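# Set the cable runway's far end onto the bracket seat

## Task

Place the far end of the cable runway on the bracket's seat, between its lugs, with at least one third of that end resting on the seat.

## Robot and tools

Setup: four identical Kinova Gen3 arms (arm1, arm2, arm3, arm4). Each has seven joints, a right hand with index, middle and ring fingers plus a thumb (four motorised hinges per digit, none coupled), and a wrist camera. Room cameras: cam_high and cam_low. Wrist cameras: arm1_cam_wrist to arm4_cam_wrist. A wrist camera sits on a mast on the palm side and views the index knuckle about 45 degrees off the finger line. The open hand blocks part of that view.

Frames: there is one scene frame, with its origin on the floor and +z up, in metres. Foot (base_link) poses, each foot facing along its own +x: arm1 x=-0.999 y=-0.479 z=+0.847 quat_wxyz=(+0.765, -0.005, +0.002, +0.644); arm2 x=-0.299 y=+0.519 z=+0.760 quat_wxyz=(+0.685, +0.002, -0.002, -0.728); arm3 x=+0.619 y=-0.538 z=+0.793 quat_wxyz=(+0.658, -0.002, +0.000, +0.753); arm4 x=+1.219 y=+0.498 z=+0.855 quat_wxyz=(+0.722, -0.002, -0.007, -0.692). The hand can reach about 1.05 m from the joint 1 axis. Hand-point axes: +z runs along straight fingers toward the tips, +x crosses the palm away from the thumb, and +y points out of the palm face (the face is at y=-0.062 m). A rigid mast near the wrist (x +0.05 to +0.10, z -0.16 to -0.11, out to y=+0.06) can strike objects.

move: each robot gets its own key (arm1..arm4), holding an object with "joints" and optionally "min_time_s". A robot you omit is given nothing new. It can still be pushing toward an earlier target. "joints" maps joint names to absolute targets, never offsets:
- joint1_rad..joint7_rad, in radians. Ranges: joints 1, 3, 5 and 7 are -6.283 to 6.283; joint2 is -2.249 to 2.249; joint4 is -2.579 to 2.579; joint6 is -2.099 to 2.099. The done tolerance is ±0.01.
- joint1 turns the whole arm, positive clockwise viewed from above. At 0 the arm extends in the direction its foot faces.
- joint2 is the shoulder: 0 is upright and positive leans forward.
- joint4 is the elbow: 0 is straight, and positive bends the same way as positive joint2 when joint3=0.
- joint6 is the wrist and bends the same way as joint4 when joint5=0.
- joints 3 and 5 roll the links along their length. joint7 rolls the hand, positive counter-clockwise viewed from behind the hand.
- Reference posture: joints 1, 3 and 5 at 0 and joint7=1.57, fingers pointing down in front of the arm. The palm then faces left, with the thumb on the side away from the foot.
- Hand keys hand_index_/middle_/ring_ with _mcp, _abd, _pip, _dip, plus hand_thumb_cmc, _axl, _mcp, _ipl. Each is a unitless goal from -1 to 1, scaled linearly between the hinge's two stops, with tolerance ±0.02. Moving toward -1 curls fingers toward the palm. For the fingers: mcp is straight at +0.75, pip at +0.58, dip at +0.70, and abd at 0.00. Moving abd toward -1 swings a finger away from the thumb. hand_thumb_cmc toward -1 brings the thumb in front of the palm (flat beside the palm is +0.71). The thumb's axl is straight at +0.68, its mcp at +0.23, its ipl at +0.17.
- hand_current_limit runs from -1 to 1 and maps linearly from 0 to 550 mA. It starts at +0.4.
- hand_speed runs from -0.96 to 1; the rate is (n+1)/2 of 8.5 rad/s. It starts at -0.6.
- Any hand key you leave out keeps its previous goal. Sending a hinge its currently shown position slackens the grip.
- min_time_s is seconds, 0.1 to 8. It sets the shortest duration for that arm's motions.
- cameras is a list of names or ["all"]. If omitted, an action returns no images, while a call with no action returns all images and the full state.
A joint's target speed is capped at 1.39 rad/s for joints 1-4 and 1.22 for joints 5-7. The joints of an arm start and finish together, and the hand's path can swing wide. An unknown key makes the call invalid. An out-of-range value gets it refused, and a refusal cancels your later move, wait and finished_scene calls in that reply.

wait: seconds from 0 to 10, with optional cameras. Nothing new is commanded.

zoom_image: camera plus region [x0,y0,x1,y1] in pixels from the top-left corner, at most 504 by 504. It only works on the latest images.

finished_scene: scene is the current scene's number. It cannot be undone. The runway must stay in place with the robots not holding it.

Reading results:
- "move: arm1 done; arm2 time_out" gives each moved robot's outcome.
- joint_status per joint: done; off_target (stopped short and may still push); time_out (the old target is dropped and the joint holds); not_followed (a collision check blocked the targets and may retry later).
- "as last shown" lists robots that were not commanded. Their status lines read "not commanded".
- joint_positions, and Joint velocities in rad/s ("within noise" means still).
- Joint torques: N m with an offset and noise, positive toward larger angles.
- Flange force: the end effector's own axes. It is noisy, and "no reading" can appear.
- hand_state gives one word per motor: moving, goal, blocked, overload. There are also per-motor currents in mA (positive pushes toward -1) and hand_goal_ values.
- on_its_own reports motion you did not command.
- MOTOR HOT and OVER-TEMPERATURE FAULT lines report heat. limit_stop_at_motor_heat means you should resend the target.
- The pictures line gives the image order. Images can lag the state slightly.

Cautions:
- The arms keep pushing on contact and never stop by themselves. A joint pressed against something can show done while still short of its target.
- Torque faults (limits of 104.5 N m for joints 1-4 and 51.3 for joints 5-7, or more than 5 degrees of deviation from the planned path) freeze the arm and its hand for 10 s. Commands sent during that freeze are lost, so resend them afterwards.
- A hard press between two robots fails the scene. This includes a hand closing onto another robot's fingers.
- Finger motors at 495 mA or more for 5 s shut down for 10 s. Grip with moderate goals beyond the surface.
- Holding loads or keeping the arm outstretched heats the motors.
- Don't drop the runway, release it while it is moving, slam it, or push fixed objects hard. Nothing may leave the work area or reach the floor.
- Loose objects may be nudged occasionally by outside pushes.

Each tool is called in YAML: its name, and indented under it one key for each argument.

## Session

move:

zoom_image:
  camera: "cam_high"
  region: [290, 150, 420, 280]

zoom_image:
  camera: "cam_high"
  region: [150, 220, 402, 504]

zoom_image:
  camera: "cam_low"
  region: [240, 170, 500, 340]

Scene clock: 0.00 s.
Joint torques (N m): no reading
Motor temperatures (°C): arm1=[31 27 25 27 36 33 34] | arm2=[27 25 27 30 30 37 39] | arm3=[27 25 26 28 35 35 32] | arm4=[27 30 26 28 30 33 40]
Flange force (N): no reading
Joint velocities: within noise
arm1.joint_positions: joint1_rad=-0.168 joint2_rad=-0.485 joint3_rad=-0.122 joint4_rad=+1.425 joint5_rad=-0.035 joint6_rad=+1.972 joint7_rad=+1.861 hand_index_mcp=+0.753 hand_index_abd=+0.000 hand_index_pip=+0.577 hand_index_dip=+0.696 hand_middle_mcp=+0.753 hand_middle_abd=+0.000 hand_middle_pip=+0.577 hand_middle_dip=+0.696 hand_ring_mcp=+0.753 hand_ring_abd=+0.000 hand_ring_pip=+0.577 hand_ring_dip=+0.696 hand_thumb_cmc=+0.714 hand_thumb_axl=+0.677 hand_thumb_mcp=+0.226 hand_thumb_ipl=+0.168 hand_current_limit=+0.400 hand_speed=-0.600
arm1.joint_status: not commanded
arm1.hand_state: goal,goal,goal,goal,goal,goal,goal,goal,goal,goal,goal,goal,goal,goal,goal,goal
arm1.index_mcp_current_ma: 0
arm1.index_abd_current_ma: 0
arm1.index_pip_current_ma: 0
arm1.index_dip_current_ma: 0
arm1.middle_mcp_current_ma: 0
arm1.middle_abd_current_ma: 0
arm1.middle_pip_current_ma: 0
arm1.middle_dip_current_ma: 0
arm1.ring_mcp_current_ma: 0
arm1.ring_abd_current_ma: 0
arm1.ring_pip_current_ma: 0
arm1.ring_dip_current_ma: 0
arm1.thumb_cmc_current_ma: 0
arm1.thumb_axl_current_ma: 0
arm1.thumb_mcp_current_ma: 0
arm1.thumb_ipl_current_ma: 0
arm1.hand_goal_index_mcp: 0.754
arm1.hand_goal_index_abd: 0.000
arm1.hand_goal_index_pip: 0.576
arm1.hand_goal_index_dip: 0.696
arm1.hand_goal_middle_mcp: 0.754
arm1.hand_goal_middle_abd: 0.000
arm1.hand_goal_middle_pip: 0.576
arm1.hand_goal_middle_dip: 0.696
arm1.hand_goal_ring_mcp: 0.754
arm1.hand_goal_ring_abd: 0.000
arm1.hand_goal_ring_pip: 0.576
arm1.hand_goal_ring_dip: 0.696
arm1.hand_goal_thumb_cmc: 0.714
arm1.hand_goal_thumb_axl: 0.678
arm1.hand_goal_thumb_mcp: 0.226
arm1.hand_goal_thumb_ipl: 0.168
arm1.hand: x=-1.1009 y=-0.3617 z=+1.3902 quat_wxyz=(+0.091, -0.834, +0.541, +0.058) (m; scene frame)
arm2.joint_positions: joint1_rad=+0.237 joint2_rad=-0.380 joint3_rad=-0.056 joint4_rad=+1.452 joint5_rad=-0.029 joint6_rad=+2.009 joint7_rad=+1.722 hand_index_mcp=+0.753 hand_index_abd=+0.000 hand_index_pip=+0.577 hand_index_dip=+0.696 hand_middle_mcp=+0.753 hand_middle_abd=+0.000 hand_middle_pip=+0.577 hand_middle_dip=+0.696 hand_ring_mcp=+0.753 hand_ring_abd=+0.000 hand_ring_pip=+0.577 hand_ring_dip=+0.696 hand_thumb_cmc=+0.714 hand_thumb_axl=+0.677 hand_thumb_mcp=+0.226 hand_thumb_ipl=+0.168 hand_current_limit=+0.400 hand_speed=-0.600
arm2.joint_status: not commanded
arm2.hand_state: goal,goal,goal,goal,goal,goal,goal,goal,goal,goal,goal,goal,goal,goal,goal,goal
arm2.index_mcp_current_ma: 0
arm2.index_abd_current_ma: 0
arm2.index_pip_current_ma: 0
arm2.index_dip_current_ma: 0
arm2.middle_mcp_current_ma: 0
arm2.middle_abd_current_ma: 0
arm2.middle_pip_current_ma: 0
arm2.middle_dip_current_ma: 0
arm2.ring_mcp_current_ma: 0
arm2.ring_abd_current_ma: 0
arm2.ring_pip_current_ma: 0
arm2.ring_dip_current_ma: 0
arm2.thumb_cmc_current_ma: 0
arm2.thumb_axl_current_ma: 0
arm2.thumb_mcp_current_ma: 0
arm2.thumb_ipl_current_ma: 0
arm2.hand_goal_index_mcp: 0.754
arm2.hand_goal_index_abd: 0.000
arm2.hand_goal_index_pip: 0.576
arm2.hand_goal_index_dip: 0.696
arm2.hand_goal_middle_mcp: 0.754
arm2.hand_goal_middle_abd: 0.000
arm2.hand_goal_middle_pip: 0.576
arm2.hand_goal_middle_dip: 0.696
arm2.hand_goal_ring_mcp: 0.754
arm2.hand_goal_ring_abd: 0.000
arm2.hand_goal_ring_pip: 0.576
arm2.hand_goal_ring_dip: 0.696
arm2.hand_goal_thumb_cmc: 0.714
arm2.hand_goal_thumb_axl: 0.678
arm2.hand_goal_thumb_mcp: 0.226
arm2.hand_goal_thumb_ipl: 0.168
arm2.hand: x=-0.2643 y=+0.3590 z=+1.2865 quat_wxyz=(+0.021, +0.735, +0.677, -0.021) (m; scene frame)
arm3.joint_positions: joint1_rad=-0.003 joint2_rad=-0.423 joint3_rad=-0.088 joint4_rad=+1.431 joint5_rad=-0.020 joint6_rad=+1.952 joint7_rad=+1.776 hand_index_mcp=+0.753 hand_index_abd=+0.000 hand_index_pip=+0.577 hand_index_dip=+0.696 hand_middle_mcp=+0.753 hand_middle_abd=+0.000 hand_middle_pip=+0.577 hand_middle_dip=+0.696 hand_ring_mcp=+0.753 hand_ring_abd=+0.000 hand_ring_pip=+0.577 hand_ring_dip=+0.696 hand_thumb_cmc=+0.714 hand_thumb_axl=+0.677 hand_thumb_mcp=+0.226 hand_thumb_ipl=+0.168 hand_current_limit=+0.400 hand_speed=-0.600
arm3.joint_status: not commanded
arm3.hand_state: goal,goal,goal,goal,goal,goal,goal,goal,goal,goal,goal,goal,goal,goal,goal,goal
arm3.index_mcp_current_ma: 0
arm3.index_abd_current_ma: 0
arm3.index_pip_current_ma: 0
arm3.index_dip_current_ma: 0
arm3.middle_mcp_current_ma: 0
arm3.middle_abd_current_ma: 0
arm3.middle_pip_current_ma: 0
arm3.middle_dip_current_ma: 0
arm3.ring_mcp_current_ma: 0
arm3.ring_abd_current_ma: 0
arm3.ring_pip_current_ma: 0
arm3.ring_dip_current_ma: 0
arm3.thumb_cmc_current_ma: 0
arm3.thumb_axl_current_ma: 0
arm3.thumb_mcp_current_ma: 0
arm3.thumb_ipl_current_ma: 0
arm3.hand_goal_index_mcp: 0.754
arm3.hand_goal_index_abd: 0.000
arm3.hand_goal_index_pip: 0.576
arm3.hand_goal_index_dip: 0.696
arm3.hand_goal_middle_mcp: 0.754
arm3.hand_goal_middle_abd: 0.000
arm3.hand_goal_middle_pip: 0.576
arm3.hand_goal_middle_dip: 0.696
arm3.hand_goal_ring_mcp: 0.754
arm3.hand_goal_ring_abd: 0.000
arm3.hand_goal_ring_pip: 0.576
arm3.hand_goal_ring_dip: 0.696
arm3.hand_goal_thumb_cmc: 0.714
arm3.hand_goal_thumb_axl: 0.678
arm3.hand_goal_thumb_mcp: 0.226
arm3.hand_goal_thumb_ipl: 0.168
arm3.hand: x=+0.5095 y=-0.4058 z=+1.3315 quat_wxyz=(+0.069, -0.839, +0.537, +0.055) (m; scene frame)
arm4.joint_positions: joint1_rad=+0.188 joint2_rad=-0.405 joint3_rad=-0.042 joint4_rad=+1.428 joint5_rad=+0.016 joint6_rad=+2.031 joint7_rad=+1.639 hand_index_mcp=+0.753 hand_index_abd=+0.000 hand_index_pip=+0.577 hand_index_dip=+0.696 hand_middle_mcp=+0.753 hand_middle_abd=+0.000 hand_middle_pip=+0.577 hand_middle_dip=+0.696 hand_ring_mcp=+0.753 hand_ring_abd=+0.000 hand_ring_pip=+0.577 hand_ring_dip=+0.696 hand_thumb_cmc=+0.714 hand_thumb_axl=+0.677 hand_thumb_mcp=+0.226 hand_thumb_ipl=+0.168 hand_current_limit=+0.400 hand_speed=-0.600
arm4.joint_status: not commanded
arm4.hand_state: goal,goal,goal,goal,goal,goal,goal,goal,goal,goal,goal,goal,goal,goal,goal,goal
arm4.index_mcp_current_ma: 0
arm4.index_abd_current_ma: 0
arm4.index_pip_current_ma: 0
arm4.index_dip_current_ma: 0
arm4.middle_mcp_current_ma: 0
arm4.middle_abd_current_ma: 0
arm4.middle_pip_current_ma: 0
arm4.middle_dip_current_ma: 0
arm4.ring_mcp_current_ma: 0
arm4.ring_abd_current_ma: 0
arm4.ring_pip_current_ma: 0
arm4.ring_dip_current_ma: 0
arm4.thumb_cmc_current_ma: 0
arm4.thumb_axl_current_ma: 0
arm4.thumb_mcp_current_ma: 0
arm4.thumb_ipl_current_ma: 0
arm4.hand_goal_index_mcp: 0.754
arm4.hand_goal_index_abd: 0.000
arm4.hand_goal_index_pip: 0.576
arm4.hand_goal_index_dip: 0.696
arm4.hand_goal_middle_mcp: 0.754
arm4.hand_goal_middle_abd: 0.000
arm4.hand_goal_middle_pip: 0.576
arm4.hand_goal_middle_dip: 0.696
arm4.hand_goal_ring_mcp: 0.754
arm4.hand_goal_ring_abd: 0.000
arm4.hand_goal_ring_pip: 0.576
arm4.hand_goal_ring_dip: 0.696
arm4.hand_goal_thumb_cmc: 0.714
arm4.hand_goal_thumb_axl: 0.678
arm4.hand_goal_thumb_mcp: 0.226
arm4.hand_goal_thumb_ipl: 0.168
arm4.hand: x=+1.2611 y=+0.3531 z=+1.3913 quat_wxyz=(+0.023, +0.722, +0.690, -0.045) (m; scene frame)
pictures: arm1_cam_wrist, arm2_cam_wrist, arm3_cam_wrist, arm4_cam_wrist, cam_high, cam_low
Images, in order (width x height): arm1_cam_wrist 672x504, arm2_cam_wrist 672x504, arm3_cam_wrist 672x504, arm4_cam_wrist 672x504, cam_high 672x504, cam_low 672x504.

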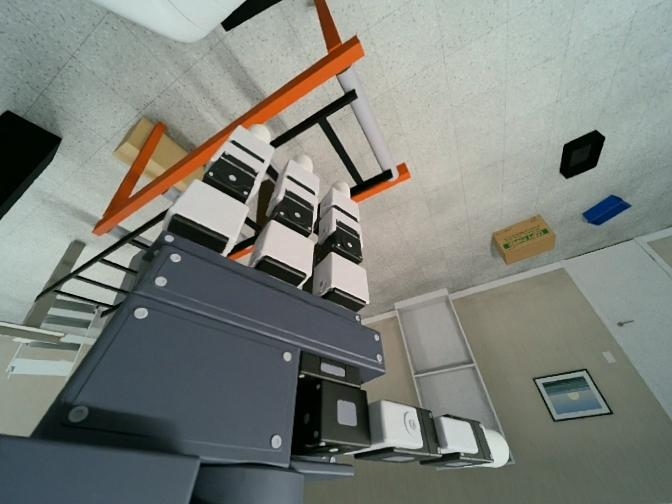

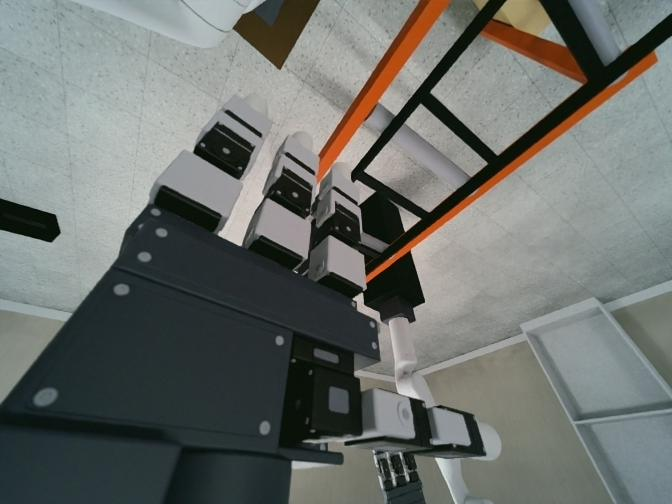

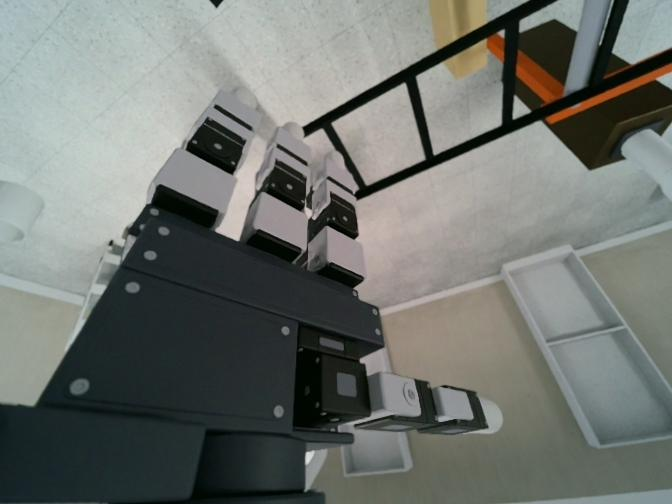

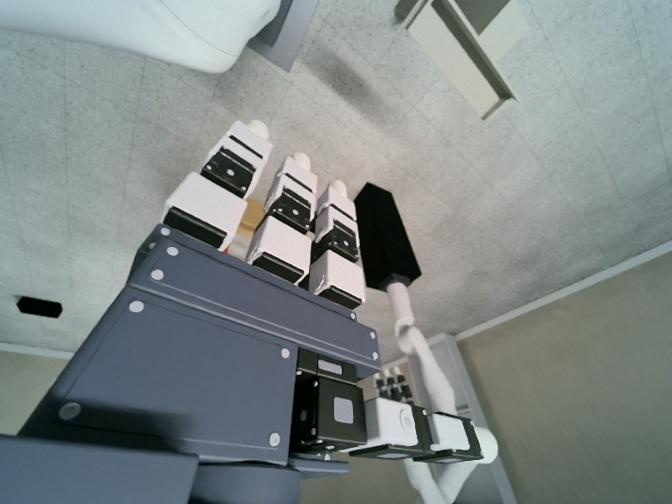

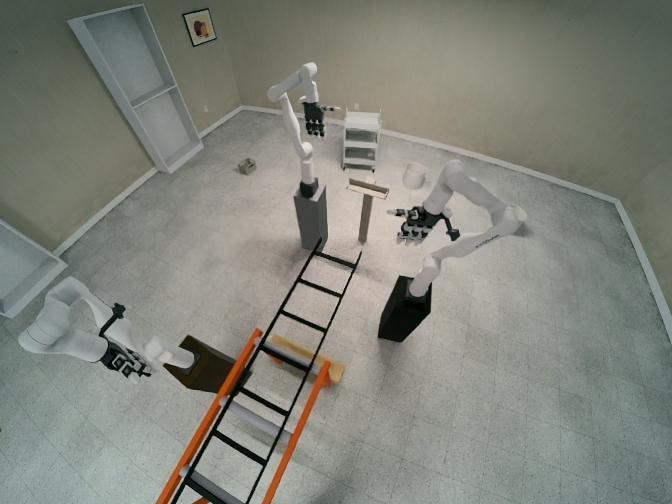

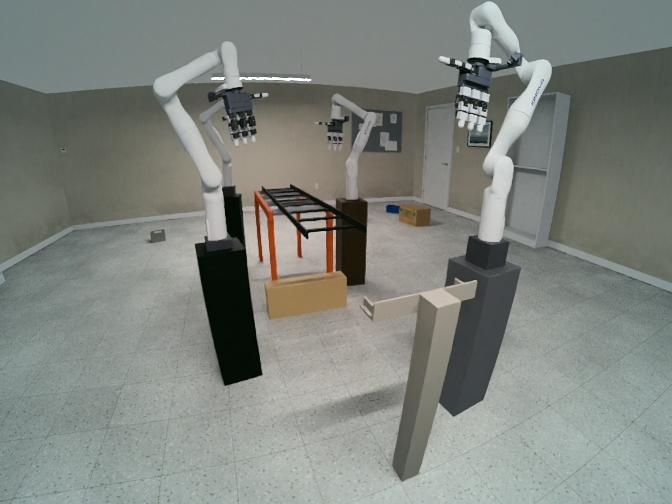

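Scaled by 3.877 from the camera's 672x504 image, which has a finer 960x720 frame.

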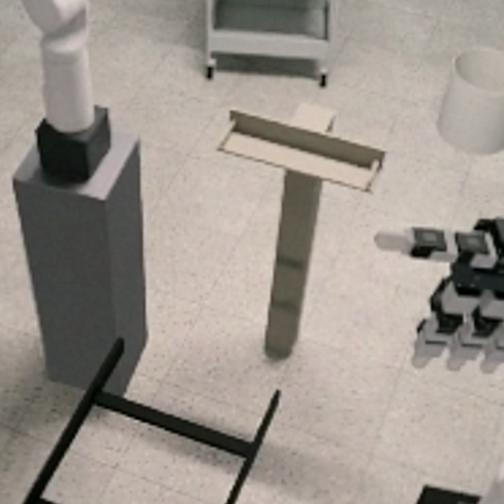

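Scaled by 1.775 from the camera's 672x504 image, which has a finer 960x720 frame.

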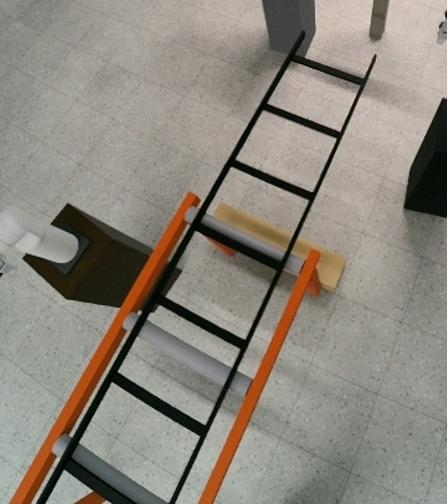

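Scaled by 1.938 from the camera's 672x504 image, which has a finer 960x720 frame.

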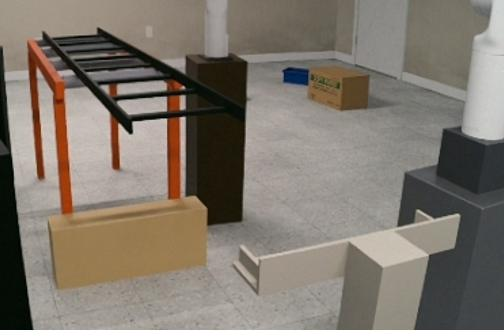

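move:
  arm3: {"joints": {"joint1_rad": -0.3775, "joint2_rad": 0.9032, "joint3_rad": 0, "joint4_rad": 0.8439, "joint5_rad": 0, "joint6_rad": 1.3945, "joint7_rad": 4.1830}, "min_time_s": 4}
  arm4: {"joints": {"joint1_rad": 0.8765, "joint2_rad": 0.9886, "joint3_rad": 0, "joint4_rad": 0.8140, "joint5_rad": 0, "joint6_rad": 1.3390, "joint7_rad": 2.3874}, "min_time_s": 4}
  cameras: ["arm3_cam_wrist", "arm4_cam_wrist"]

zoom_image:
  camera: "arm3_cam_wrist"
  region: [130, 0, 520, 280]

zoom_image:
  camera: "arm4_cam_wrist"
  region: [130, 0, 520, 280]

Scene clock: 5.77 s.
Joint torques (N m): arm1=[0.33 1.5 2.04 -7.65 0.32 -0.34 -0.12] | arm2=[0.06 -1.03 -1.34 -9.41 0.37 0.12 -0.41] | arm3=[0.35 -25.39 -1.01 -8.97 0.48 0.03 0.34] | arm4=[0.24 -24.2 -1.26 -8.28 0.27 0.16 -0.44]
Motor temperatures (°C): arm1=[31 27 25 27 36 33 34] | arm2=[27 25 27 30 30 37 39] | arm3=[27 26 26 28 35 35 32] | arm4=[27 30 26 28 30 33 40]
Flange force (N): arm1=[-2.0 5.2 1.8] | arm2=[1.7 -5.1 7.8] | arm3=[0.6 -1.5 2.4] | arm4=[0.8 1.3 0.3]
move: arm3 done; arm4 done
Joint velocities: within noise
arm1, arm2: as last shown
arm1.joint_positions: joint1_rad=-0.168 joint2_rad=-0.485 joint3_rad=-0.122 joint4_rad=+1.425 joint5_rad=-0.035 joint6_rad=+1.972 joint7_rad=+1.861 hand_index_mcp=+0.753 hand_index_abd=+0.000 hand_index_pip=+0.577 hand_index_dip=+0.696 hand_middle_mcp=+0.753 hand_middle_abd=+0.000 hand_middle_pip=+0.577 hand_middle_dip=+0.696 hand_ring_mcp=+0.753 hand_ring_abd=+0.000 hand_ring_pip=+0.577 hand_ring_dip=+0.696 hand_thumb_cmc=+0.714 hand_thumb_axl=+0.677 hand_thumb_mcp=+0.224 hand_thumb_ipl=+0.168 hand_current_limit=+0.400 hand_speed=-0.600
arm1.index_mcp_current_ma: -2
arm1.index_pip_current_ma: 2
arm1.middle_mcp_current_ma: -2
arm1.middle_pip_current_ma: 2
arm1.ring_mcp_current_ma: -2
arm1.ring_pip_current_ma: 2
arm1.thumb_cmc_current_ma: 1
arm1.thumb_axl_current_ma: -2
arm1.thumb_mcp_current_ma: -8
arm1.thumb_ipl_current_ma: -1
arm2.joint_positions: joint1_rad=+0.237 joint2_rad=-0.380 joint3_rad=-0.056 joint4_rad=+1.452 joint5_rad=-0.029 joint6_rad=+2.009 joint7_rad=+1.722 hand_index_mcp=+0.753 hand_index_abd=+0.000 hand_index_pip=+0.577 hand_index_dip=+0.696 hand_middle_mcp=+0.753 hand_middle_abd=+0.000 hand_middle_pip=+0.577 hand_middle_dip=+0.696 hand_ring_mcp=+0.753 hand_ring_abd=+0.000 hand_ring_pip=+0.577 hand_ring_dip=+0.696 hand_thumb_cmc=+0.714 hand_thumb_axl=+0.677 hand_thumb_mcp=+0.224 hand_thumb_ipl=+0.168 hand_current_limit=+0.400 hand_speed=-0.600
arm2.thumb_mcp_current_ma: -1
arm3.joint_positions: joint1_rad=-0.377 joint2_rad=+0.903 joint3_rad=+0.000 joint4_rad=+0.844 joint5_rad=+0.000 joint6_rad=+1.395 joint7_rad=+4.183 hand_index_mcp=+0.753 hand_index_abd=+0.000 hand_index_pip=+0.577 hand_index_dip=+0.696 hand_middle_mcp=+0.753 hand_middle_abd=+0.000 hand_middle_pip=+0.577 hand_middle_dip=+0.696 hand_ring_mcp=+0.753 hand_ring_abd=+0.000 hand_ring_pip=+0.577 hand_ring_dip=+0.696 hand_thumb_cmc=+0.714 hand_thumb_axl=+0.677 hand_thumb_mcp=+0.224 hand_thumb_ipl=+0.168 hand_current_limit=+0.400 hand_speed=-0.600
arm3.joint_status: all done
arm3.hand_state: goal,goal,goal,goal,goal,goal,goal,goal,goal,goal,goal,goal,goal,goal,goal,goal
arm3.index_mcp_current_ma: -3
arm3.index_abd_current_ma: 0
arm3.index_pip_current_ma: 2
arm3.index_dip_current_ma: 0
arm3.middle_mcp_current_ma: -3
arm3.middle_abd_current_ma: 0
arm3.middle_pip_current_ma: 2
arm3.middle_dip_current_ma: 0
arm3.ring_mcp_current_ma: -3
arm3.ring_abd_current_ma: 0
arm3.ring_pip_current_ma: 2
arm3.ring_dip_current_ma: 0
arm3.thumb_cmc_current_ma: 1
arm3.thumb_axl_current_ma: -3
arm3.thumb_mcp_current_ma: -11
arm3.thumb_ipl_current_ma: -1
arm3.hand_goal_index_mcp: 0.754
arm3.hand_goal_index_abd: 0.000
arm3.hand_goal_index_pip: 0.576
arm3.hand_goal_index_dip: 0.696
arm3.hand_goal_middle_mcp: 0.754
arm3.hand_goal_middle_abd: 0.000
arm3.hand_goal_middle_pip: 0.576
arm3.hand_goal_middle_dip: 0.696
arm3.hand_goal_ring_mcp: 0.754
arm3.hand_goal_ring_abd: 0.000
arm3.hand_goal_ring_pip: 0.576
arm3.hand_goal_ring_dip: 0.696
arm3.hand_goal_thumb_cmc: 0.714
arm3.hand_goal_thumb_axl: 0.678
arm3.hand_goal_thumb_mcp: 0.226
arm3.hand_goal_thumb_ipl: 0.168
arm3.hand: x=+0.4123 y=+0.0083 z=+0.9797 quat_wxyz=(-0.002, -0.714, -0.700, +0.000) (m; scene frame)
arm4.joint_positions: joint1_rad=+0.877 joint2_rad=+0.989 joint3_rad=+0.000 joint4_rad=+0.814 joint5_rad=+0.000 joint6_rad=+1.339 joint7_rad=+2.387 hand_index_mcp=+0.753 hand_index_abd=+0.000 hand_index_pip=+0.577 hand_index_dip=+0.696 hand_middle_mcp=+0.753 hand_middle_abd=+0.000 hand_middle_pip=+0.577 hand_middle_dip=+0.696 hand_ring_mcp=+0.753 hand_ring_abd=+0.000 hand_ring_pip=+0.577 hand_ring_dip=+0.696 hand_thumb_cmc=+0.714 hand_thumb_axl=+0.677 hand_thumb_mcp=+0.224 hand_thumb_ipl=+0.168 hand_current_limit=+0.400 hand_speed=-0.600
arm4.joint_status: all done
arm4.hand_state: goal,goal,goal,goal,goal,goal,goal,goal,goal,goal,goal,goal,goal,goal,goal,goal
arm4.index_mcp_current_ma: 0
arm4.index_abd_current_ma: 0
arm4.index_pip_current_ma: 0
arm4.index_dip_current_ma: 0
arm4.middle_mcp_current_ma: 0
arm4.middle_abd_current_ma: 0
arm4.middle_pip_current_ma: 0
arm4.middle_dip_current_ma: 0
arm4.ring_mcp_current_ma: 0
arm4.ring_abd_current_ma: 0
arm4.ring_pip_current_ma: 0
arm4.ring_dip_current_ma: 0
arm4.thumb_cmc_current_ma: 0
arm4.thumb_axl_current_ma: 0
arm4.thumb_mcp_current_ma: 0
arm4.thumb_ipl_current_ma: 0
arm4.hand_goal_index_mcp: 0.754
arm4.hand_goal_index_abd: 0.000
arm4.hand_goal_index_pip: 0.576
arm4.hand_goal_index_dip: 0.696
arm4.hand_goal_middle_mcp: 0.754
arm4.hand_goal_middle_abd: 0.000
arm4.hand_goal_middle_pip: 0.576
arm4.hand_goal_middle_dip: 0.696
arm4.hand_goal_ring_mcp: 0.754
arm4.hand_goal_ring_abd: 0.000
arm4.hand_goal_ring_pip: 0.576
arm4.hand_goal_ring_dip: 0.696
arm4.hand_goal_thumb_cmc: 0.714
arm4.hand_goal_thumb_axl: 0.678
arm4.hand_goal_thumb_mcp: 0.226
arm4.hand_goal_thumb_ipl: 0.168
arm4.hand: x=+0.7996 y=+0.0521 z=+1.0002 quat_wxyz=(+0.007, +0.713, +0.701, -0.002) (m; scene frame)
pictures: arm3_cam_wrist, arm4_cam_wrist
Images, in order (width x height): arm3_cam_wrist 672x504, arm4_cam_wrist 672x504.

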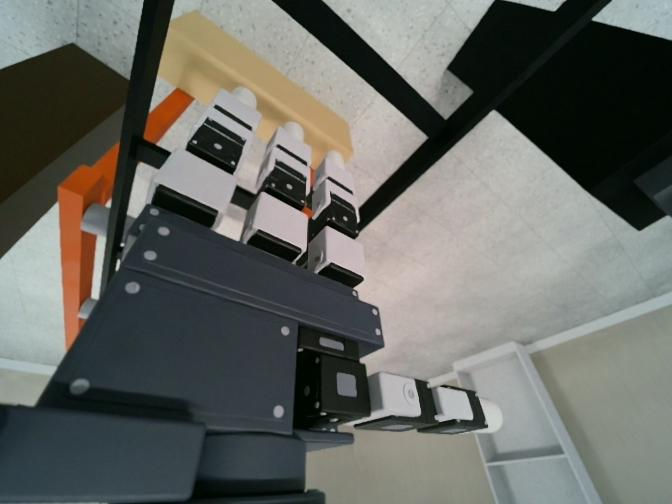

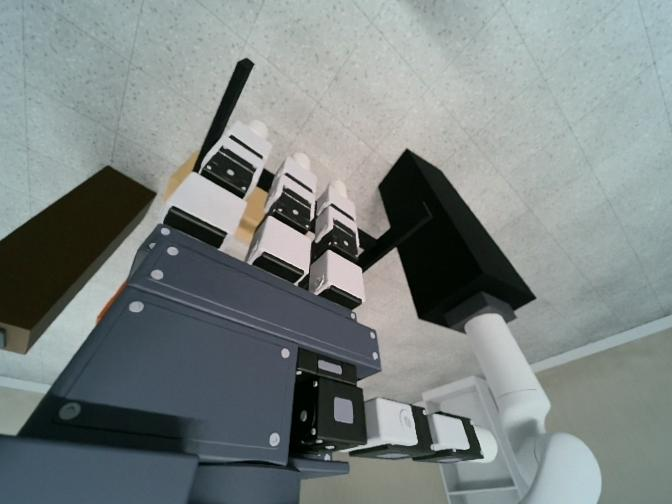

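Scaled by 1.292 from the camera's 672x504 image, which has a finer 960x720 frame.

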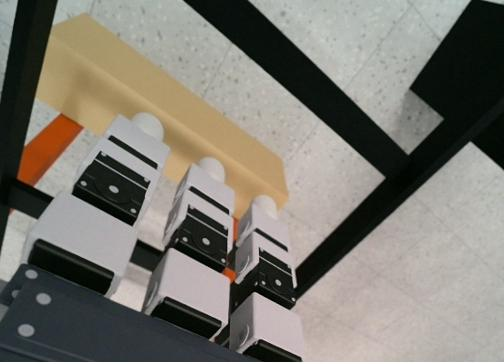

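Scaled by 1.292 from the camera's 672x504 image, which has a finer 960x720 frame.

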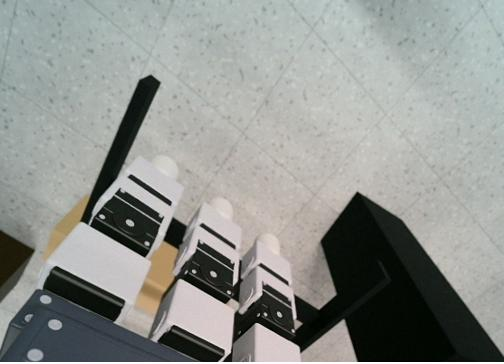

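move:
  arm3: {"joints": {"joint2_rad": 1.0947, "joint4_rad": 1.0386, "joint6_rad": 1.0083}, "min_time_s": 2.2}

move:
  arm3: {"joints": {"joint1_rad": -0.1883, "joint2_rad": 0.9920, "joint4_rad": 1.2888, "joint6_rad": 0.8608, "joint7_rad": 4.3722}, "min_time_s": 3}
  cameras: ["arm3_cam_wrist", "arm4_cam_wrist", "cam_high", "cam_low"]

zoom_image:
  camera: "arm4_cam_wrist"
  region: [130, 0, 520, 280]

Scene clock: 8.60 s.
Joint torques (N m): arm1=[0.28 1.42 2.15 -7.51 0.3 -0.32 -0.13] | arm2=[0.03 -1.18 -1.45 -9.46 0.36 0.13 -0.4] | arm3=[0.35 -26.25 -0.91 -7.8 0.48 0.03 0.34] | arm4=[0.14 -24.26 -1.19 -8.16 0.34 0.19 -0.41]
Motor temperatures (°C): arm1=[31 27 25 27 36 33 34] | arm2=[27 25 27 30 30 37 39] | arm3=[27 26 26 28 35 35 32] | arm4=[27 30 26 28 30 33 40]
Flange force (N): arm1=[-2.6 5.4 1.2] | arm2=[1.5 -5.6 7.9] | arm3=[-0.3 -1.2 2.8] | arm4=[0.3 0.5 0.2]
move: arm3 done
Joint velocities: within noise
arm1, arm2, arm4: as last shown
arm3.joint_positions: joint1_rad=-0.377 joint2_rad=+1.095 joint3_rad=+0.000 joint4_rad=+1.039 joint5_rad=+0.000 joint6_rad=+1.008 joint7_rad=+4.183 hand_index_mcp=+0.753 hand_index_abd=+0.000 hand_index_pip=+0.577 hand_index_dip=+0.696 hand_middle_mcp=+0.753 hand_middle_abd=+0.000 hand_middle_pip=+0.577 hand_middle_dip=+0.696 hand_ring_mcp=+0.753 hand_ring_abd=+0.000 hand_ring_pip=+0.577 hand_ring_dip=+0.696 hand_thumb_cmc=+0.714 hand_thumb_axl=+0.677 hand_thumb_mcp=+0.224 hand_thumb_ipl=+0.168 hand_current_limit=+0.400 hand_speed=-0.600
arm3.joint_status: all done
arm3.hand_state: goal,goal,goal,goal,goal,goal,goal,goal,goal,goal,goal,goal,goal,goal,goal,goal
arm3.index_mcp_current_ma: -3
arm3.index_abd_current_ma: 0
arm3.index_pip_current_ma: 2
arm3.index_dip_current_ma: 0
arm3.middle_mcp_current_ma: -3
arm3.middle_abd_current_ma: 0
arm3.middle_pip_current_ma: 2
arm3.middle_dip_current_ma: 0
arm3.ring_mcp_current_ma: -3
arm3.ring_abd_current_ma: 0
arm3.ring_pip_current_ma: 2
arm3.ring_dip_current_ma: 0
arm3.thumb_cmc_current_ma: 1
arm3.thumb_axl_current_ma: -3
arm3.thumb_mcp_current_ma: -11
arm3.thumb_ipl_current_ma: -1
arm3.hand_goal_index_mcp: 0.754
arm3.hand_goal_index_abd: 0.000
arm3.hand_goal_index_pip: 0.576
arm3.hand_goal_index_dip: 0.696
arm3.hand_goal_middle_mcp: 0.754
arm3.hand_goal_middle_abd: 0.000
arm3.hand_goal_middle_pip: 0.576
arm3.hand_goal_middle_dip: 0.696
arm3.hand_goal_ring_mcp: 0.754
arm3.hand_goal_ring_abd: 0.000
arm3.hand_goal_ring_pip: 0.576
arm3.hand_goal_ring_dip: 0.696
arm3.hand_goal_thumb_cmc: 0.714
arm3.hand_goal_thumb_axl: 0.678
arm3.hand_goal_thumb_mcp: 0.226
arm3.hand_goal_thumb_ipl: 0.168
arm3.hand: x=+0.4129 y=+0.0077 z=+0.7996 quat_wxyz=(-0.002, -0.714, -0.700, +0.000) (m; scene frame)
pictures: none

Scene clock: 11.90 s.
Joint torques (N m): arm1=[0.35 1.49 2.13 -7.64 0.29 -0.31 -0.11] | arm2=[0.04 -1.19 -1.47 -9.42 0.34 0.14 -0.38] | arm3=[0.37 -24.47 -0.96 -7.08 0.48 0.03 0.35] | arm4=[0.25 -24.29 -1.22 -8.22 0.32 0.14 -0.38]
Motor temperatures (°C): arm1=[31 27 25 27 36 33 34] | arm2=[27 25 27 30 30 37 39] | arm3=[27 26 26 28 35 35 32] | arm4=[27 30 26 28 30 33 40]
Flange force (N): arm1=[-2.2 5.4 1.8] | arm2=[1.4 -5.6 7.7] | arm3=[-0.4 -1.3 3.0] | arm4=[0.2 0.8 0.3]
move: arm3 done
Joint velocities: within noise
arm1, arm2, arm4: as last shown
arm3.joint_positions: joint1_rad=-0.188 joint2_rad=+0.992 joint3_rad=+0.000 joint4_rad=+1.289 joint5_rad=+0.000 joint6_rad=+0.861 joint7_rad=+4.372 hand_index_mcp=+0.753 hand_index_abd=+0.000 hand_index_pip=+0.577 hand_index_dip=+0.696 hand_middle_mcp=+0.755 hand_middle_abd=+0.000 hand_middle_pip=+0.577 hand_middle_dip=+0.696 hand_ring_mcp=+0.755 hand_ring_abd=+0.000 hand_ring_pip=+0.577 hand_ring_dip=+0.696 hand_thumb_cmc=+0.714 hand_thumb_axl=+0.677 hand_thumb_mcp=+0.224 hand_thumb_ipl=+0.168 hand_current_limit=+0.400 hand_speed=-0.600
arm3.joint_status: all done
arm3.hand_state: goal,goal,goal,goal,goal,goal,goal,goal,goal,goal,goal,goal,goal,goal,goal,goal
arm3.index_mcp_current_ma: -4
arm3.index_abd_current_ma: 0
arm3.index_pip_current_ma: 2
arm3.index_dip_current_ma: 0
arm3.middle_mcp_current_ma: 4
arm3.middle_abd_current_ma: 0
arm3.middle_pip_current_ma: 2
arm3.middle_dip_current_ma: 0
arm3.ring_mcp_current_ma: 4
arm3.ring_abd_current_ma: 0
arm3.ring_pip_current_ma: 2
arm3.ring_dip_current_ma: 0
arm3.thumb_cmc_current_ma: 1
arm3.thumb_axl_current_ma: -3
arm3.thumb_mcp_current_ma: -11
arm3.thumb_ipl_current_ma: -1
arm3.hand_goal_index_mcp: 0.754
arm3.hand_goal_index_abd: 0.000
arm3.hand_goal_index_pip: 0.576
arm3.hand_goal_index_dip: 0.696
arm3.hand_goal_middle_mcp: 0.754
arm3.hand_goal_middle_abd: 0.000
arm3.hand_goal_middle_pip: 0.576
arm3.hand_goal_middle_dip: 0.696
arm3.hand_goal_ring_mcp: 0.754
arm3.hand_goal_ring_abd: 0.000
arm3.hand_goal_ring_pip: 0.576
arm3.hand_goal_ring_dip: 0.696
arm3.hand_goal_thumb_cmc: 0.714
arm3.hand_goal_thumb_axl: 0.678
arm3.hand_goal_thumb_mcp: 0.226
arm3.hand_goal_thumb_ipl: 0.168
arm3.hand: x=+0.5409 y=+0.0055 z=+0.8000 quat_wxyz=(-0.002, -0.714, -0.700, +0.000) (m; scene frame)
pictures: arm3_cam_wrist, arm4_cam_wrist, cam_high, cam_low
Images, in order (width x height): arm3_cam_wrist 672x504, arm4_cam_wrist 672x504, cam_high 672x504, cam_low 672x504.

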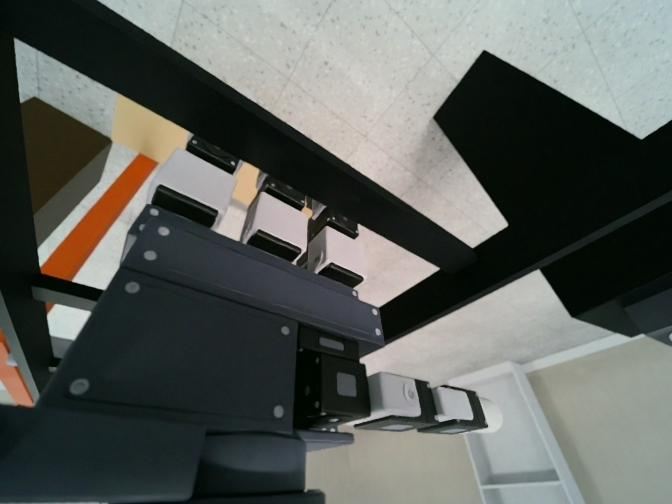

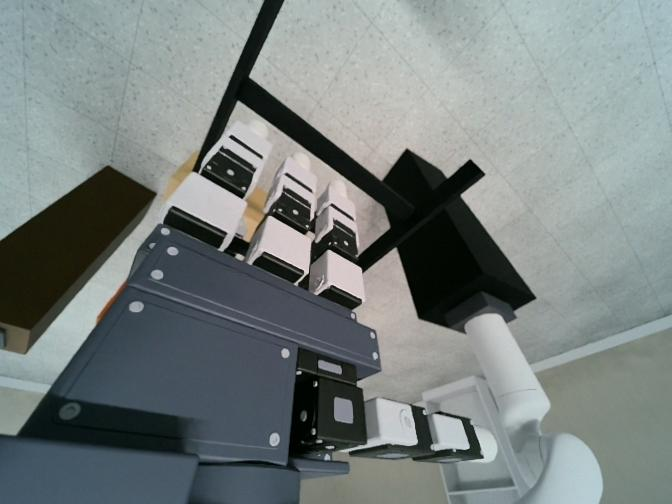

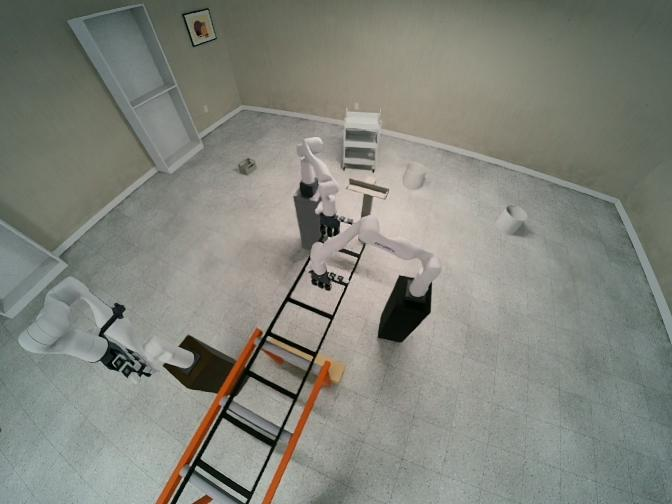

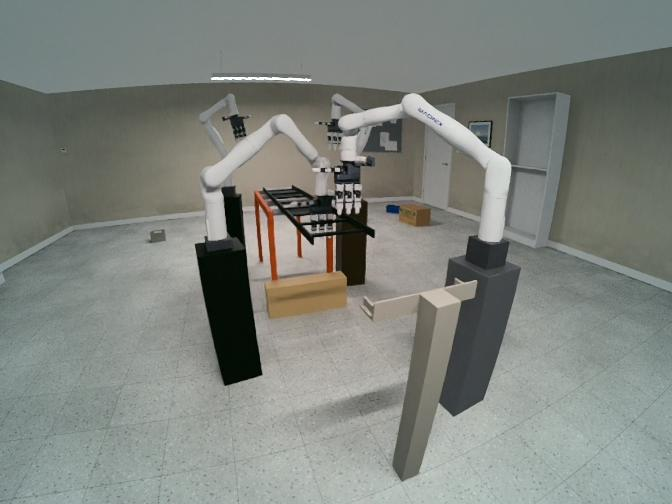

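Scaled by 1.292 from the camera's 672x504 image, which has a finer 960x720 frame.

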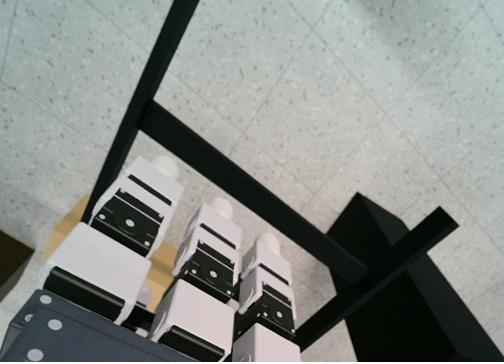

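move:
  arm3: {"joints": {"joint1_rad": -0.2201, "joint2_rad": 0.7669, "joint4_rad": 1.0535, "joint6_rad": 1.3212, "joint7_rad": 4.3405}, "min_time_s": 2}

move:
  arm3: {"joints": {"joint1_rad": -0.003, "joint2_rad": -0.423, "joint3_rad": -0.088, "joint4_rad": 1.431, "joint5_rad": -0.020, "joint6_rad": 1.952, "joint7_rad": 1.776}, "min_time_s": 3}
  arm4: {"joints": {"joint1_rad": 0.9325, "joint2_rad": 1.1601, "joint4_rad": 0.5829, "joint6_rad": 1.3985, "joint7_rad": 2.4435}, "min_time_s": 2}
  cameras: ["arm4_cam_wrist", "cam_high", "cam_low"]

zoom_image:
  camera: "arm4_cam_wrist"
  region: [130, 0, 520, 280]

zoom_image:
  camera: "cam_high"
  region: [290, 150, 420, 280]

Scene clock: 15.20 s.
Joint torques (N m): arm1=[0.28 1.48 2.17 -7.61 0.28 -0.3 -0.16] | arm2=[0.09 -1.16 -1.46 -9.47 0.39 0.11 -0.42] | arm3=[0.4 -23.44 -1.05 -8.84 0.48 0.03 0.34] | arm4=[0.12 -24.31 -1.23 -8.25 0.29 0.12 -0.42]
Motor temperatures (°C): arm1=[31 27 25 27 36 33 34] | arm2=[27 25 27 30 30 37 39] | arm3=[27 26 26 28 35 35 32] | arm4=[27 30 26 28 30 33 40]
Flange force (N): arm1=[-2.3 5.5 1.8] | arm2=[1.6 -5.6 7.9] | arm3=[0.7 -1.4 2.5] | arm4=[0.5 0.7 0.3]
move: arm3 done
Joint velocities: within noise
arm1, arm2, arm4: as last shown
arm3.joint_positions: joint1_rad=-0.220 joint2_rad=+0.767 joint3_rad=+0.000 joint4_rad=+1.053 joint5_rad=+0.000 joint6_rad=+1.321 joint7_rad=+4.341 hand_index_mcp=+0.753 hand_index_abd=+0.000 hand_index_pip=+0.577 hand_index_dip=+0.696 hand_middle_mcp=+0.755 hand_middle_abd=+0.000 hand_middle_pip=+0.577 hand_middle_dip=+0.696 hand_ring_mcp=+0.755 hand_ring_abd=+0.000 hand_ring_pip=+0.577 hand_ring_dip=+0.696 hand_thumb_cmc=+0.714 hand_thumb_axl=+0.677 hand_thumb_mcp=+0.224 hand_thumb_ipl=+0.168 hand_current_limit=+0.400 hand_speed=-0.600
arm3.joint_status: all done
arm3.hand_state: goal,goal,goal,goal,goal,goal,goal,goal,goal,goal,goal,goal,goal,goal,goal,goal
arm3.index_mcp_current_ma: -4
arm3.index_abd_current_ma: 0
arm3.index_pip_current_ma: 2
arm3.index_dip_current_ma: 0
arm3.middle_mcp_current_ma: 3
arm3.middle_abd_current_ma: 0
arm3.middle_pip_current_ma: 2
arm3.middle_dip_current_ma: 0
arm3.ring_mcp_current_ma: 4
arm3.ring_abd_current_ma: 0
arm3.ring_pip_current_ma: 2
arm3.ring_dip_current_ma: 0
arm3.thumb_cmc_current_ma: 1
arm3.thumb_axl_current_ma: -3
arm3.thumb_mcp_current_ma: -11
arm3.thumb_ipl_current_ma: -1
arm3.hand_goal_index_mcp: 0.754
arm3.hand_goal_index_abd: 0.000
arm3.hand_goal_index_pip: 0.576
arm3.hand_goal_index_dip: 0.696
arm3.hand_goal_middle_mcp: 0.754
arm3.hand_goal_middle_abd: 0.000
arm3.hand_goal_middle_pip: 0.576
arm3.hand_goal_middle_dip: 0.696
arm3.hand_goal_ring_mcp: 0.754
arm3.hand_goal_ring_abd: 0.000
arm3.hand_goal_ring_pip: 0.576
arm3.hand_goal_ring_dip: 0.696
arm3.hand_goal_thumb_cmc: 0.714
arm3.hand_goal_thumb_axl: 0.678
arm3.hand_goal_thumb_mcp: 0.226
arm3.hand_goal_thumb_ipl: 0.168
arm3.hand: x=+0.5203 y=+0.0063 z=+1.0000 quat_wxyz=(-0.002, -0.714, -0.701, +0.000) (m; scene frame)
pictures: none

Scene clock: 18.57 s.
Joint torques (N m): arm1=[0.33 1.49 2.21 -7.56 0.3 -0.34 -0.13] | arm2=[-0.01 -1.09 -1.47 -9.47 0.37 0.08 -0.45] | arm3=[0.33 -0.79 -1.21 -8.45 0.46 -0.49 0.33] | arm4=[0.2 -25.99 -1.25 -8.32 0.29 0.12 -0.42]
Motor temperatures (°C): arm1=[31 27 25 27 36 33 34] | arm2=[27 25 27 30 30 37 39] | arm3=[27 26 26 28 35 35 32] | arm4=[27 30 26 28 30 33 40]
Flange force (N): arm1=[-2.4 5.7 1.5] | arm2=[1.8 -5.7 7.9] | arm3=[-0.1 -3.5 2.5] | arm4=[0.4 0.9 0.2]
move: arm3 done; arm4 done
Joint velocities: within noise
arm1, arm2: as last shown
arm3.joint_positions: joint1_rad=-0.003 joint2_rad=-0.423 joint3_rad=-0.088 joint4_rad=+1.431 joint5_rad=-0.020 joint6_rad=+1.952 joint7_rad=+1.776 hand_index_mcp=+0.753 hand_index_abd=+0.000 hand_index_pip=+0.577 hand_index_dip=+0.696 hand_middle_mcp=+0.754 hand_middle_abd=+0.000 hand_middle_pip=+0.577 hand_middle_dip=+0.696 hand_ring_mcp=+0.754 hand_ring_abd=+0.000 hand_ring_pip=+0.577 hand_ring_dip=+0.696 hand_thumb_cmc=+0.714 hand_thumb_axl=+0.677 hand_thumb_mcp=+0.224 hand_thumb_ipl=+0.168 hand_current_limit=+0.400 hand_speed=-0.600
arm3.joint_status: all done
arm3.hand_state: goal,goal,goal,goal,goal,goal,goal,goal,goal,goal,goal,goal,goal,goal,goal,goal
arm3.index_mcp_current_ma: -4
arm3.index_abd_current_ma: 0
arm3.index_pip_current_ma: 2
arm3.index_dip_current_ma: 0
arm3.middle_mcp_current_ma: 1
arm3.middle_abd_current_ma: 0
arm3.middle_pip_current_ma: 2
arm3.middle_dip_current_ma: 0
arm3.ring_mcp_current_ma: 1
arm3.ring_abd_current_ma: 0
arm3.ring_pip_current_ma: 2
arm3.ring_dip_current_ma: 0
arm3.thumb_cmc_current_ma: 1
arm3.thumb_axl_current_ma: -3
arm3.thumb_mcp_current_ma: -11
arm3.thumb_ipl_current_ma: -1
arm3.hand_goal_index_mcp: 0.754
arm3.hand_goal_index_abd: 0.000
arm3.hand_goal_index_pip: 0.576
arm3.hand_goal_index_dip: 0.696
arm3.hand_goal_middle_mcp: 0.754
arm3.hand_goal_middle_abd: 0.000
arm3.hand_goal_middle_pip: 0.576
arm3.hand_goal_middle_dip: 0.696
arm3.hand_goal_ring_mcp: 0.754
arm3.hand_goal_ring_abd: 0.000
arm3.hand_goal_ring_pip: 0.576
arm3.hand_goal_ring_dip: 0.696
arm3.hand_goal_thumb_cmc: 0.714
arm3.hand_goal_thumb_axl: 0.678
arm3.hand_goal_thumb_mcp: 0.226
arm3.hand_goal_thumb_ipl: 0.168
arm3.hand: x=+0.5093 y=-0.4061 z=+1.3315 quat_wxyz=(+0.069, -0.840, +0.536, +0.055) (m; scene frame)
arm4.joint_positions: joint1_rad=+0.933 joint2_rad=+1.160 joint3_rad=+0.000 joint4_rad=+0.583 joint5_rad=+0.000 joint6_rad=+1.399 joint7_rad=+2.443 hand_index_mcp=+0.753 hand_index_abd=+0.000 hand_index_pip=+0.577 hand_index_dip=+0.696 hand_middle_mcp=+0.753 hand_middle_abd=+0.000 hand_middle_pip=+0.577 hand_middle_dip=+0.696 hand_ring_mcp=+0.753 hand_ring_abd=+0.000 hand_ring_pip=+0.577 hand_ring_dip=+0.696 hand_thumb_cmc=+0.714 hand_thumb_axl=+0.677 hand_thumb_mcp=+0.224 hand_thumb_ipl=+0.168 hand_current_limit=+0.400 hand_speed=-0.600
arm4.joint_status: all done
arm4.hand_state: goal,goal,goal,goal,goal,goal,goal,goal,goal,goal,goal,goal,goal,goal,goal,goal
arm4.index_mcp_current_ma: 0
arm4.index_abd_current_ma: 0
arm4.index_pip_current_ma: 0
arm4.index_dip_current_ma: 0
arm4.middle_mcp_current_ma: 0
arm4.middle_abd_current_ma: 0
arm4.middle_pip_current_ma: 0
arm4.middle_dip_current_ma: 0
arm4.ring_mcp_current_ma: 0
arm4.ring_abd_current_ma: 0
arm4.ring_pip_current_ma: 0
arm4.ring_dip_current_ma: 0
arm4.thumb_cmc_current_ma: 0
arm4.thumb_axl_current_ma: 0
arm4.thumb_mcp_current_ma: 0
arm4.thumb_ipl_current_ma: 0
arm4.hand_goal_index_mcp: 0.754
arm4.hand_goal_index_abd: 0.000
arm4.hand_goal_index_pip: 0.576
arm4.hand_goal_index_dip: 0.696
arm4.hand_goal_middle_mcp: 0.754
arm4.hand_goal_middle_abd: 0.000
arm4.hand_goal_middle_pip: 0.576
arm4.hand_goal_middle_dip: 0.696
arm4.hand_goal_ring_mcp: 0.754
arm4.hand_goal_ring_abd: 0.000
arm4.hand_goal_ring_pip: 0.576
arm4.hand_goal_ring_dip: 0.696
arm4.hand_goal_thumb_cmc: 0.714
arm4.hand_goal_thumb_axl: 0.678
arm4.hand_goal_thumb_mcp: 0.226
arm4.hand_goal_thumb_ipl: 0.168
arm4.hand: x=+0.7474 y=+0.0564 z=+0.9548 quat_wxyz=(+0.007, +0.713, +0.701, -0.002) (m; scene frame)
pictures: arm4_cam_wrist, cam_high, cam_low
Images, in order (width x height): arm4_cam_wrist 672x504, cam_high 672x504, cam_low 672x504.

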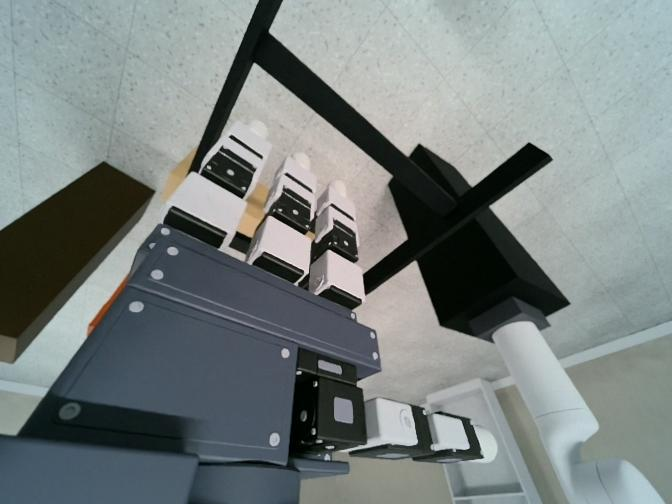

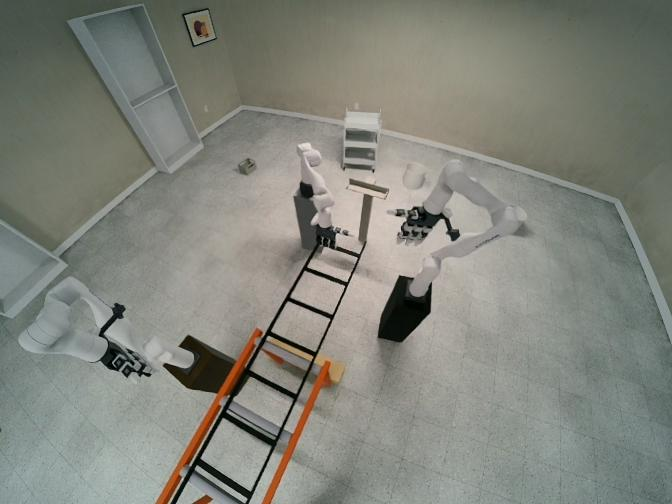

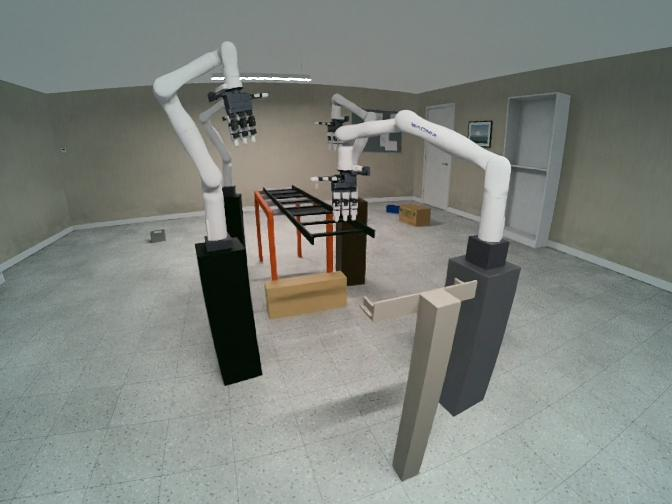

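Scaled by 1.292 from the camera's 672x504 image, which has a finer 960x720 frame.

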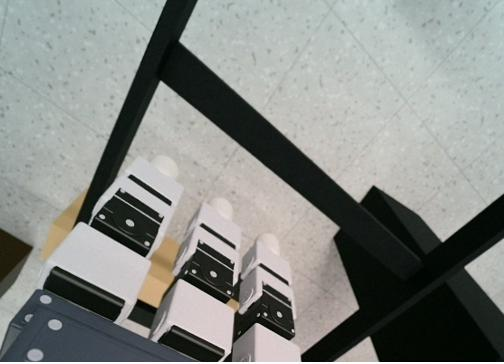

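Scaled by 3.877 from the camera's 672x504 image, which has a finer 960x720 frame.

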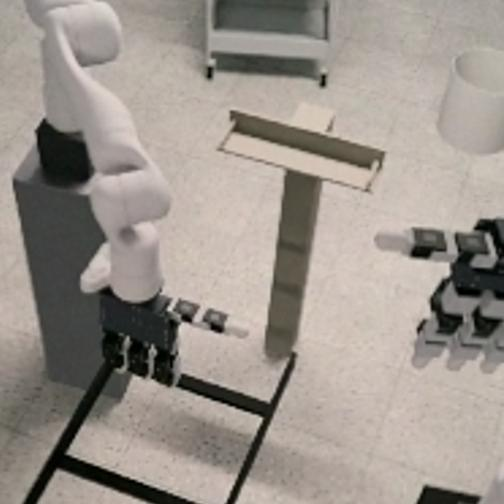

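move:
  arm4: {"joints": {"joint2_rad": 1.3984, "joint4_rad": 0.6377, "joint6_rad": 1.1055}, "min_time_s": 2.5}
  cameras: ["arm4_cam_wrist", "cam_low"]

zoom_image:
  camera: "cam_low"
  region: [290, 150, 410, 270]

zoom_image:
  camera: "arm4_cam_wrist"
  region: [130, 0, 520, 320]

Scene clock: 22.27 s.
Joint torques (N m): arm1=[0.26 1.46 2.08 -7.66 0.29 -0.33 -0.12] | arm2=[-0.05 -1.1 -1.39 -9.38 0.38 0.13 -0.37] | arm3=[0.29 -0.76 -1.21 -8.38 0.47 -0.5 0.32] | arm4=[0.11 -26.46 -1.2 -7.54 0.27 0.14 -0.41]
Motor temperatures (°C): arm1=[31 27 25 27 36 33 34] | arm2=[27 25 27 30 30 37 39] | arm3=[27 26 26 28 35 35 32] | arm4=[27 30 26 28 30 33 40]
Flange force (N): arm1=[-2.2 5.3 1.8] | arm2=[1.5 -5.2 7.7] | arm3=[-0.2 -3.5 2.1] | arm4=[0.6 1.1 -0.2]
move: arm4 done
Joint velocities: within noise
arm1, arm2, arm3: as last shown
arm4.joint_positions: joint1_rad=+0.933 joint2_rad=+1.398 joint3_rad=+0.000 joint4_rad=+0.638 joint5_rad=+0.000 joint6_rad=+1.105 joint7_rad=+2.443 hand_index_mcp=+0.753 hand_index_abd=+0.000 hand_index_pip=+0.577 hand_index_dip=+0.696 hand_middle_mcp=+0.753 hand_middle_abd=+0.000 hand_middle_pip=+0.577 hand_middle_dip=+0.696 hand_ring_mcp=+0.753 hand_ring_abd=+0.000 hand_ring_pip=+0.577 hand_ring_dip=+0.696 hand_thumb_cmc=+0.714 hand_thumb_axl=+0.677 hand_thumb_mcp=+0.224 hand_thumb_ipl=+0.168 hand_current_limit=+0.400 hand_speed=-0.600
arm4.joint_status: all done
arm4.hand_state: goal,goal,goal,goal,goal,goal,goal,goal,goal,goal,goal,goal,goal,goal,goal,goal
arm4.index_mcp_current_ma: 0
arm4.index_abd_current_ma: 0
arm4.index_pip_current_ma: 0
arm4.index_dip_current_ma: 0
arm4.middle_mcp_current_ma: 0
arm4.middle_abd_current_ma: 0
arm4.middle_pip_current_ma: 0
arm4.middle_dip_current_ma: 0
arm4.ring_mcp_current_ma: 0
arm4.ring_abd_current_ma: 0
arm4.ring_pip_current_ma: 0
arm4.ring_dip_current_ma: 0
arm4.thumb_cmc_current_ma: 0
arm4.thumb_axl_current_ma: 0
arm4.thumb_mcp_current_ma: 0
arm4.thumb_ipl_current_ma: 0
arm4.hand_goal_index_mcp: 0.754
arm4.hand_goal_index_abd: 0.000
arm4.hand_goal_index_pip: 0.576
arm4.hand_goal_index_dip: 0.696
arm4.hand_goal_middle_mcp: 0.754
arm4.hand_goal_middle_abd: 0.000
arm4.hand_goal_middle_pip: 0.576
arm4.hand_goal_middle_dip: 0.696
arm4.hand_goal_ring_mcp: 0.754
arm4.hand_goal_ring_abd: 0.000
arm4.hand_goal_ring_pip: 0.576
arm4.hand_goal_ring_dip: 0.696
arm4.hand_goal_thumb_cmc: 0.714
arm4.hand_goal_thumb_axl: 0.678
arm4.hand_goal_thumb_mcp: 0.226
arm4.hand_goal_thumb_ipl: 0.168
arm4.hand: x=+0.7487 y=+0.0542 z=+0.7718 quat_wxyz=(+0.007, +0.713, +0.701, -0.002) (m; scene frame)
pictures: arm4_cam_wrist, cam_low
Images, in order (width x height): arm4_cam_wrist 672x504, cam_low 672x504.

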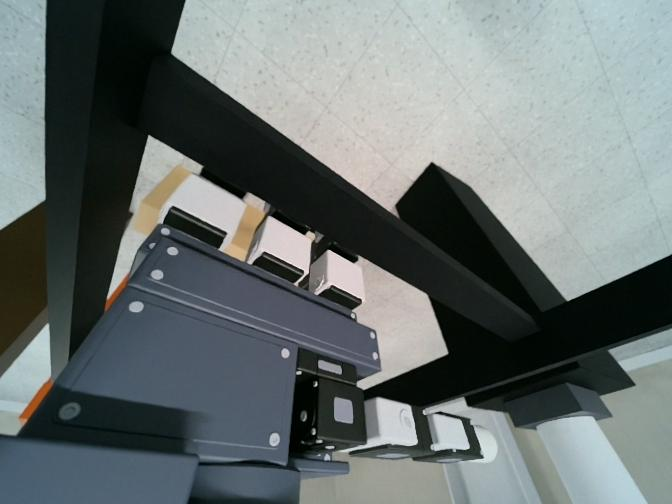

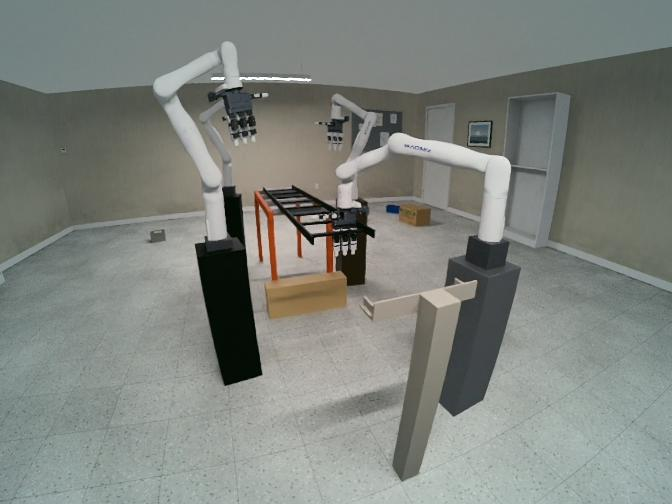

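Scaled by 4.200 from the camera's 672x504 image, which has a finer 960x720 frame.

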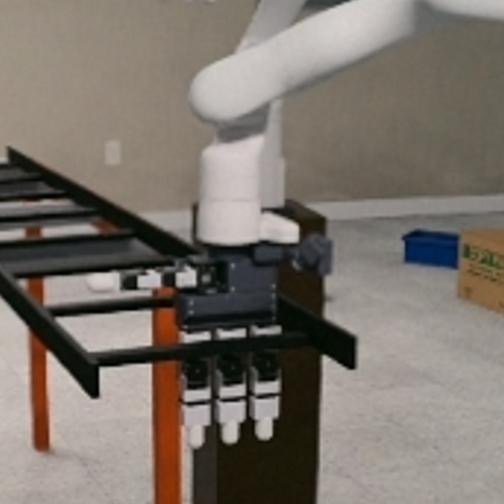

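Scaled by 1.292 from the camera's 672x504 image, which has a finer 960x720 frame.

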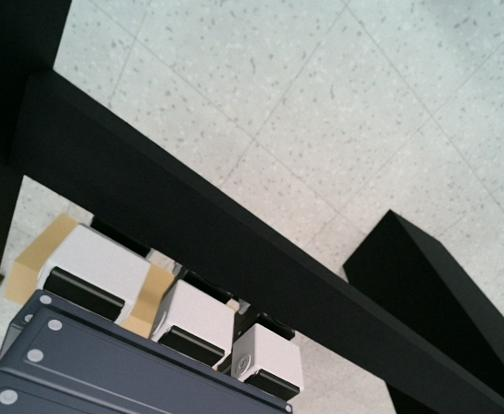

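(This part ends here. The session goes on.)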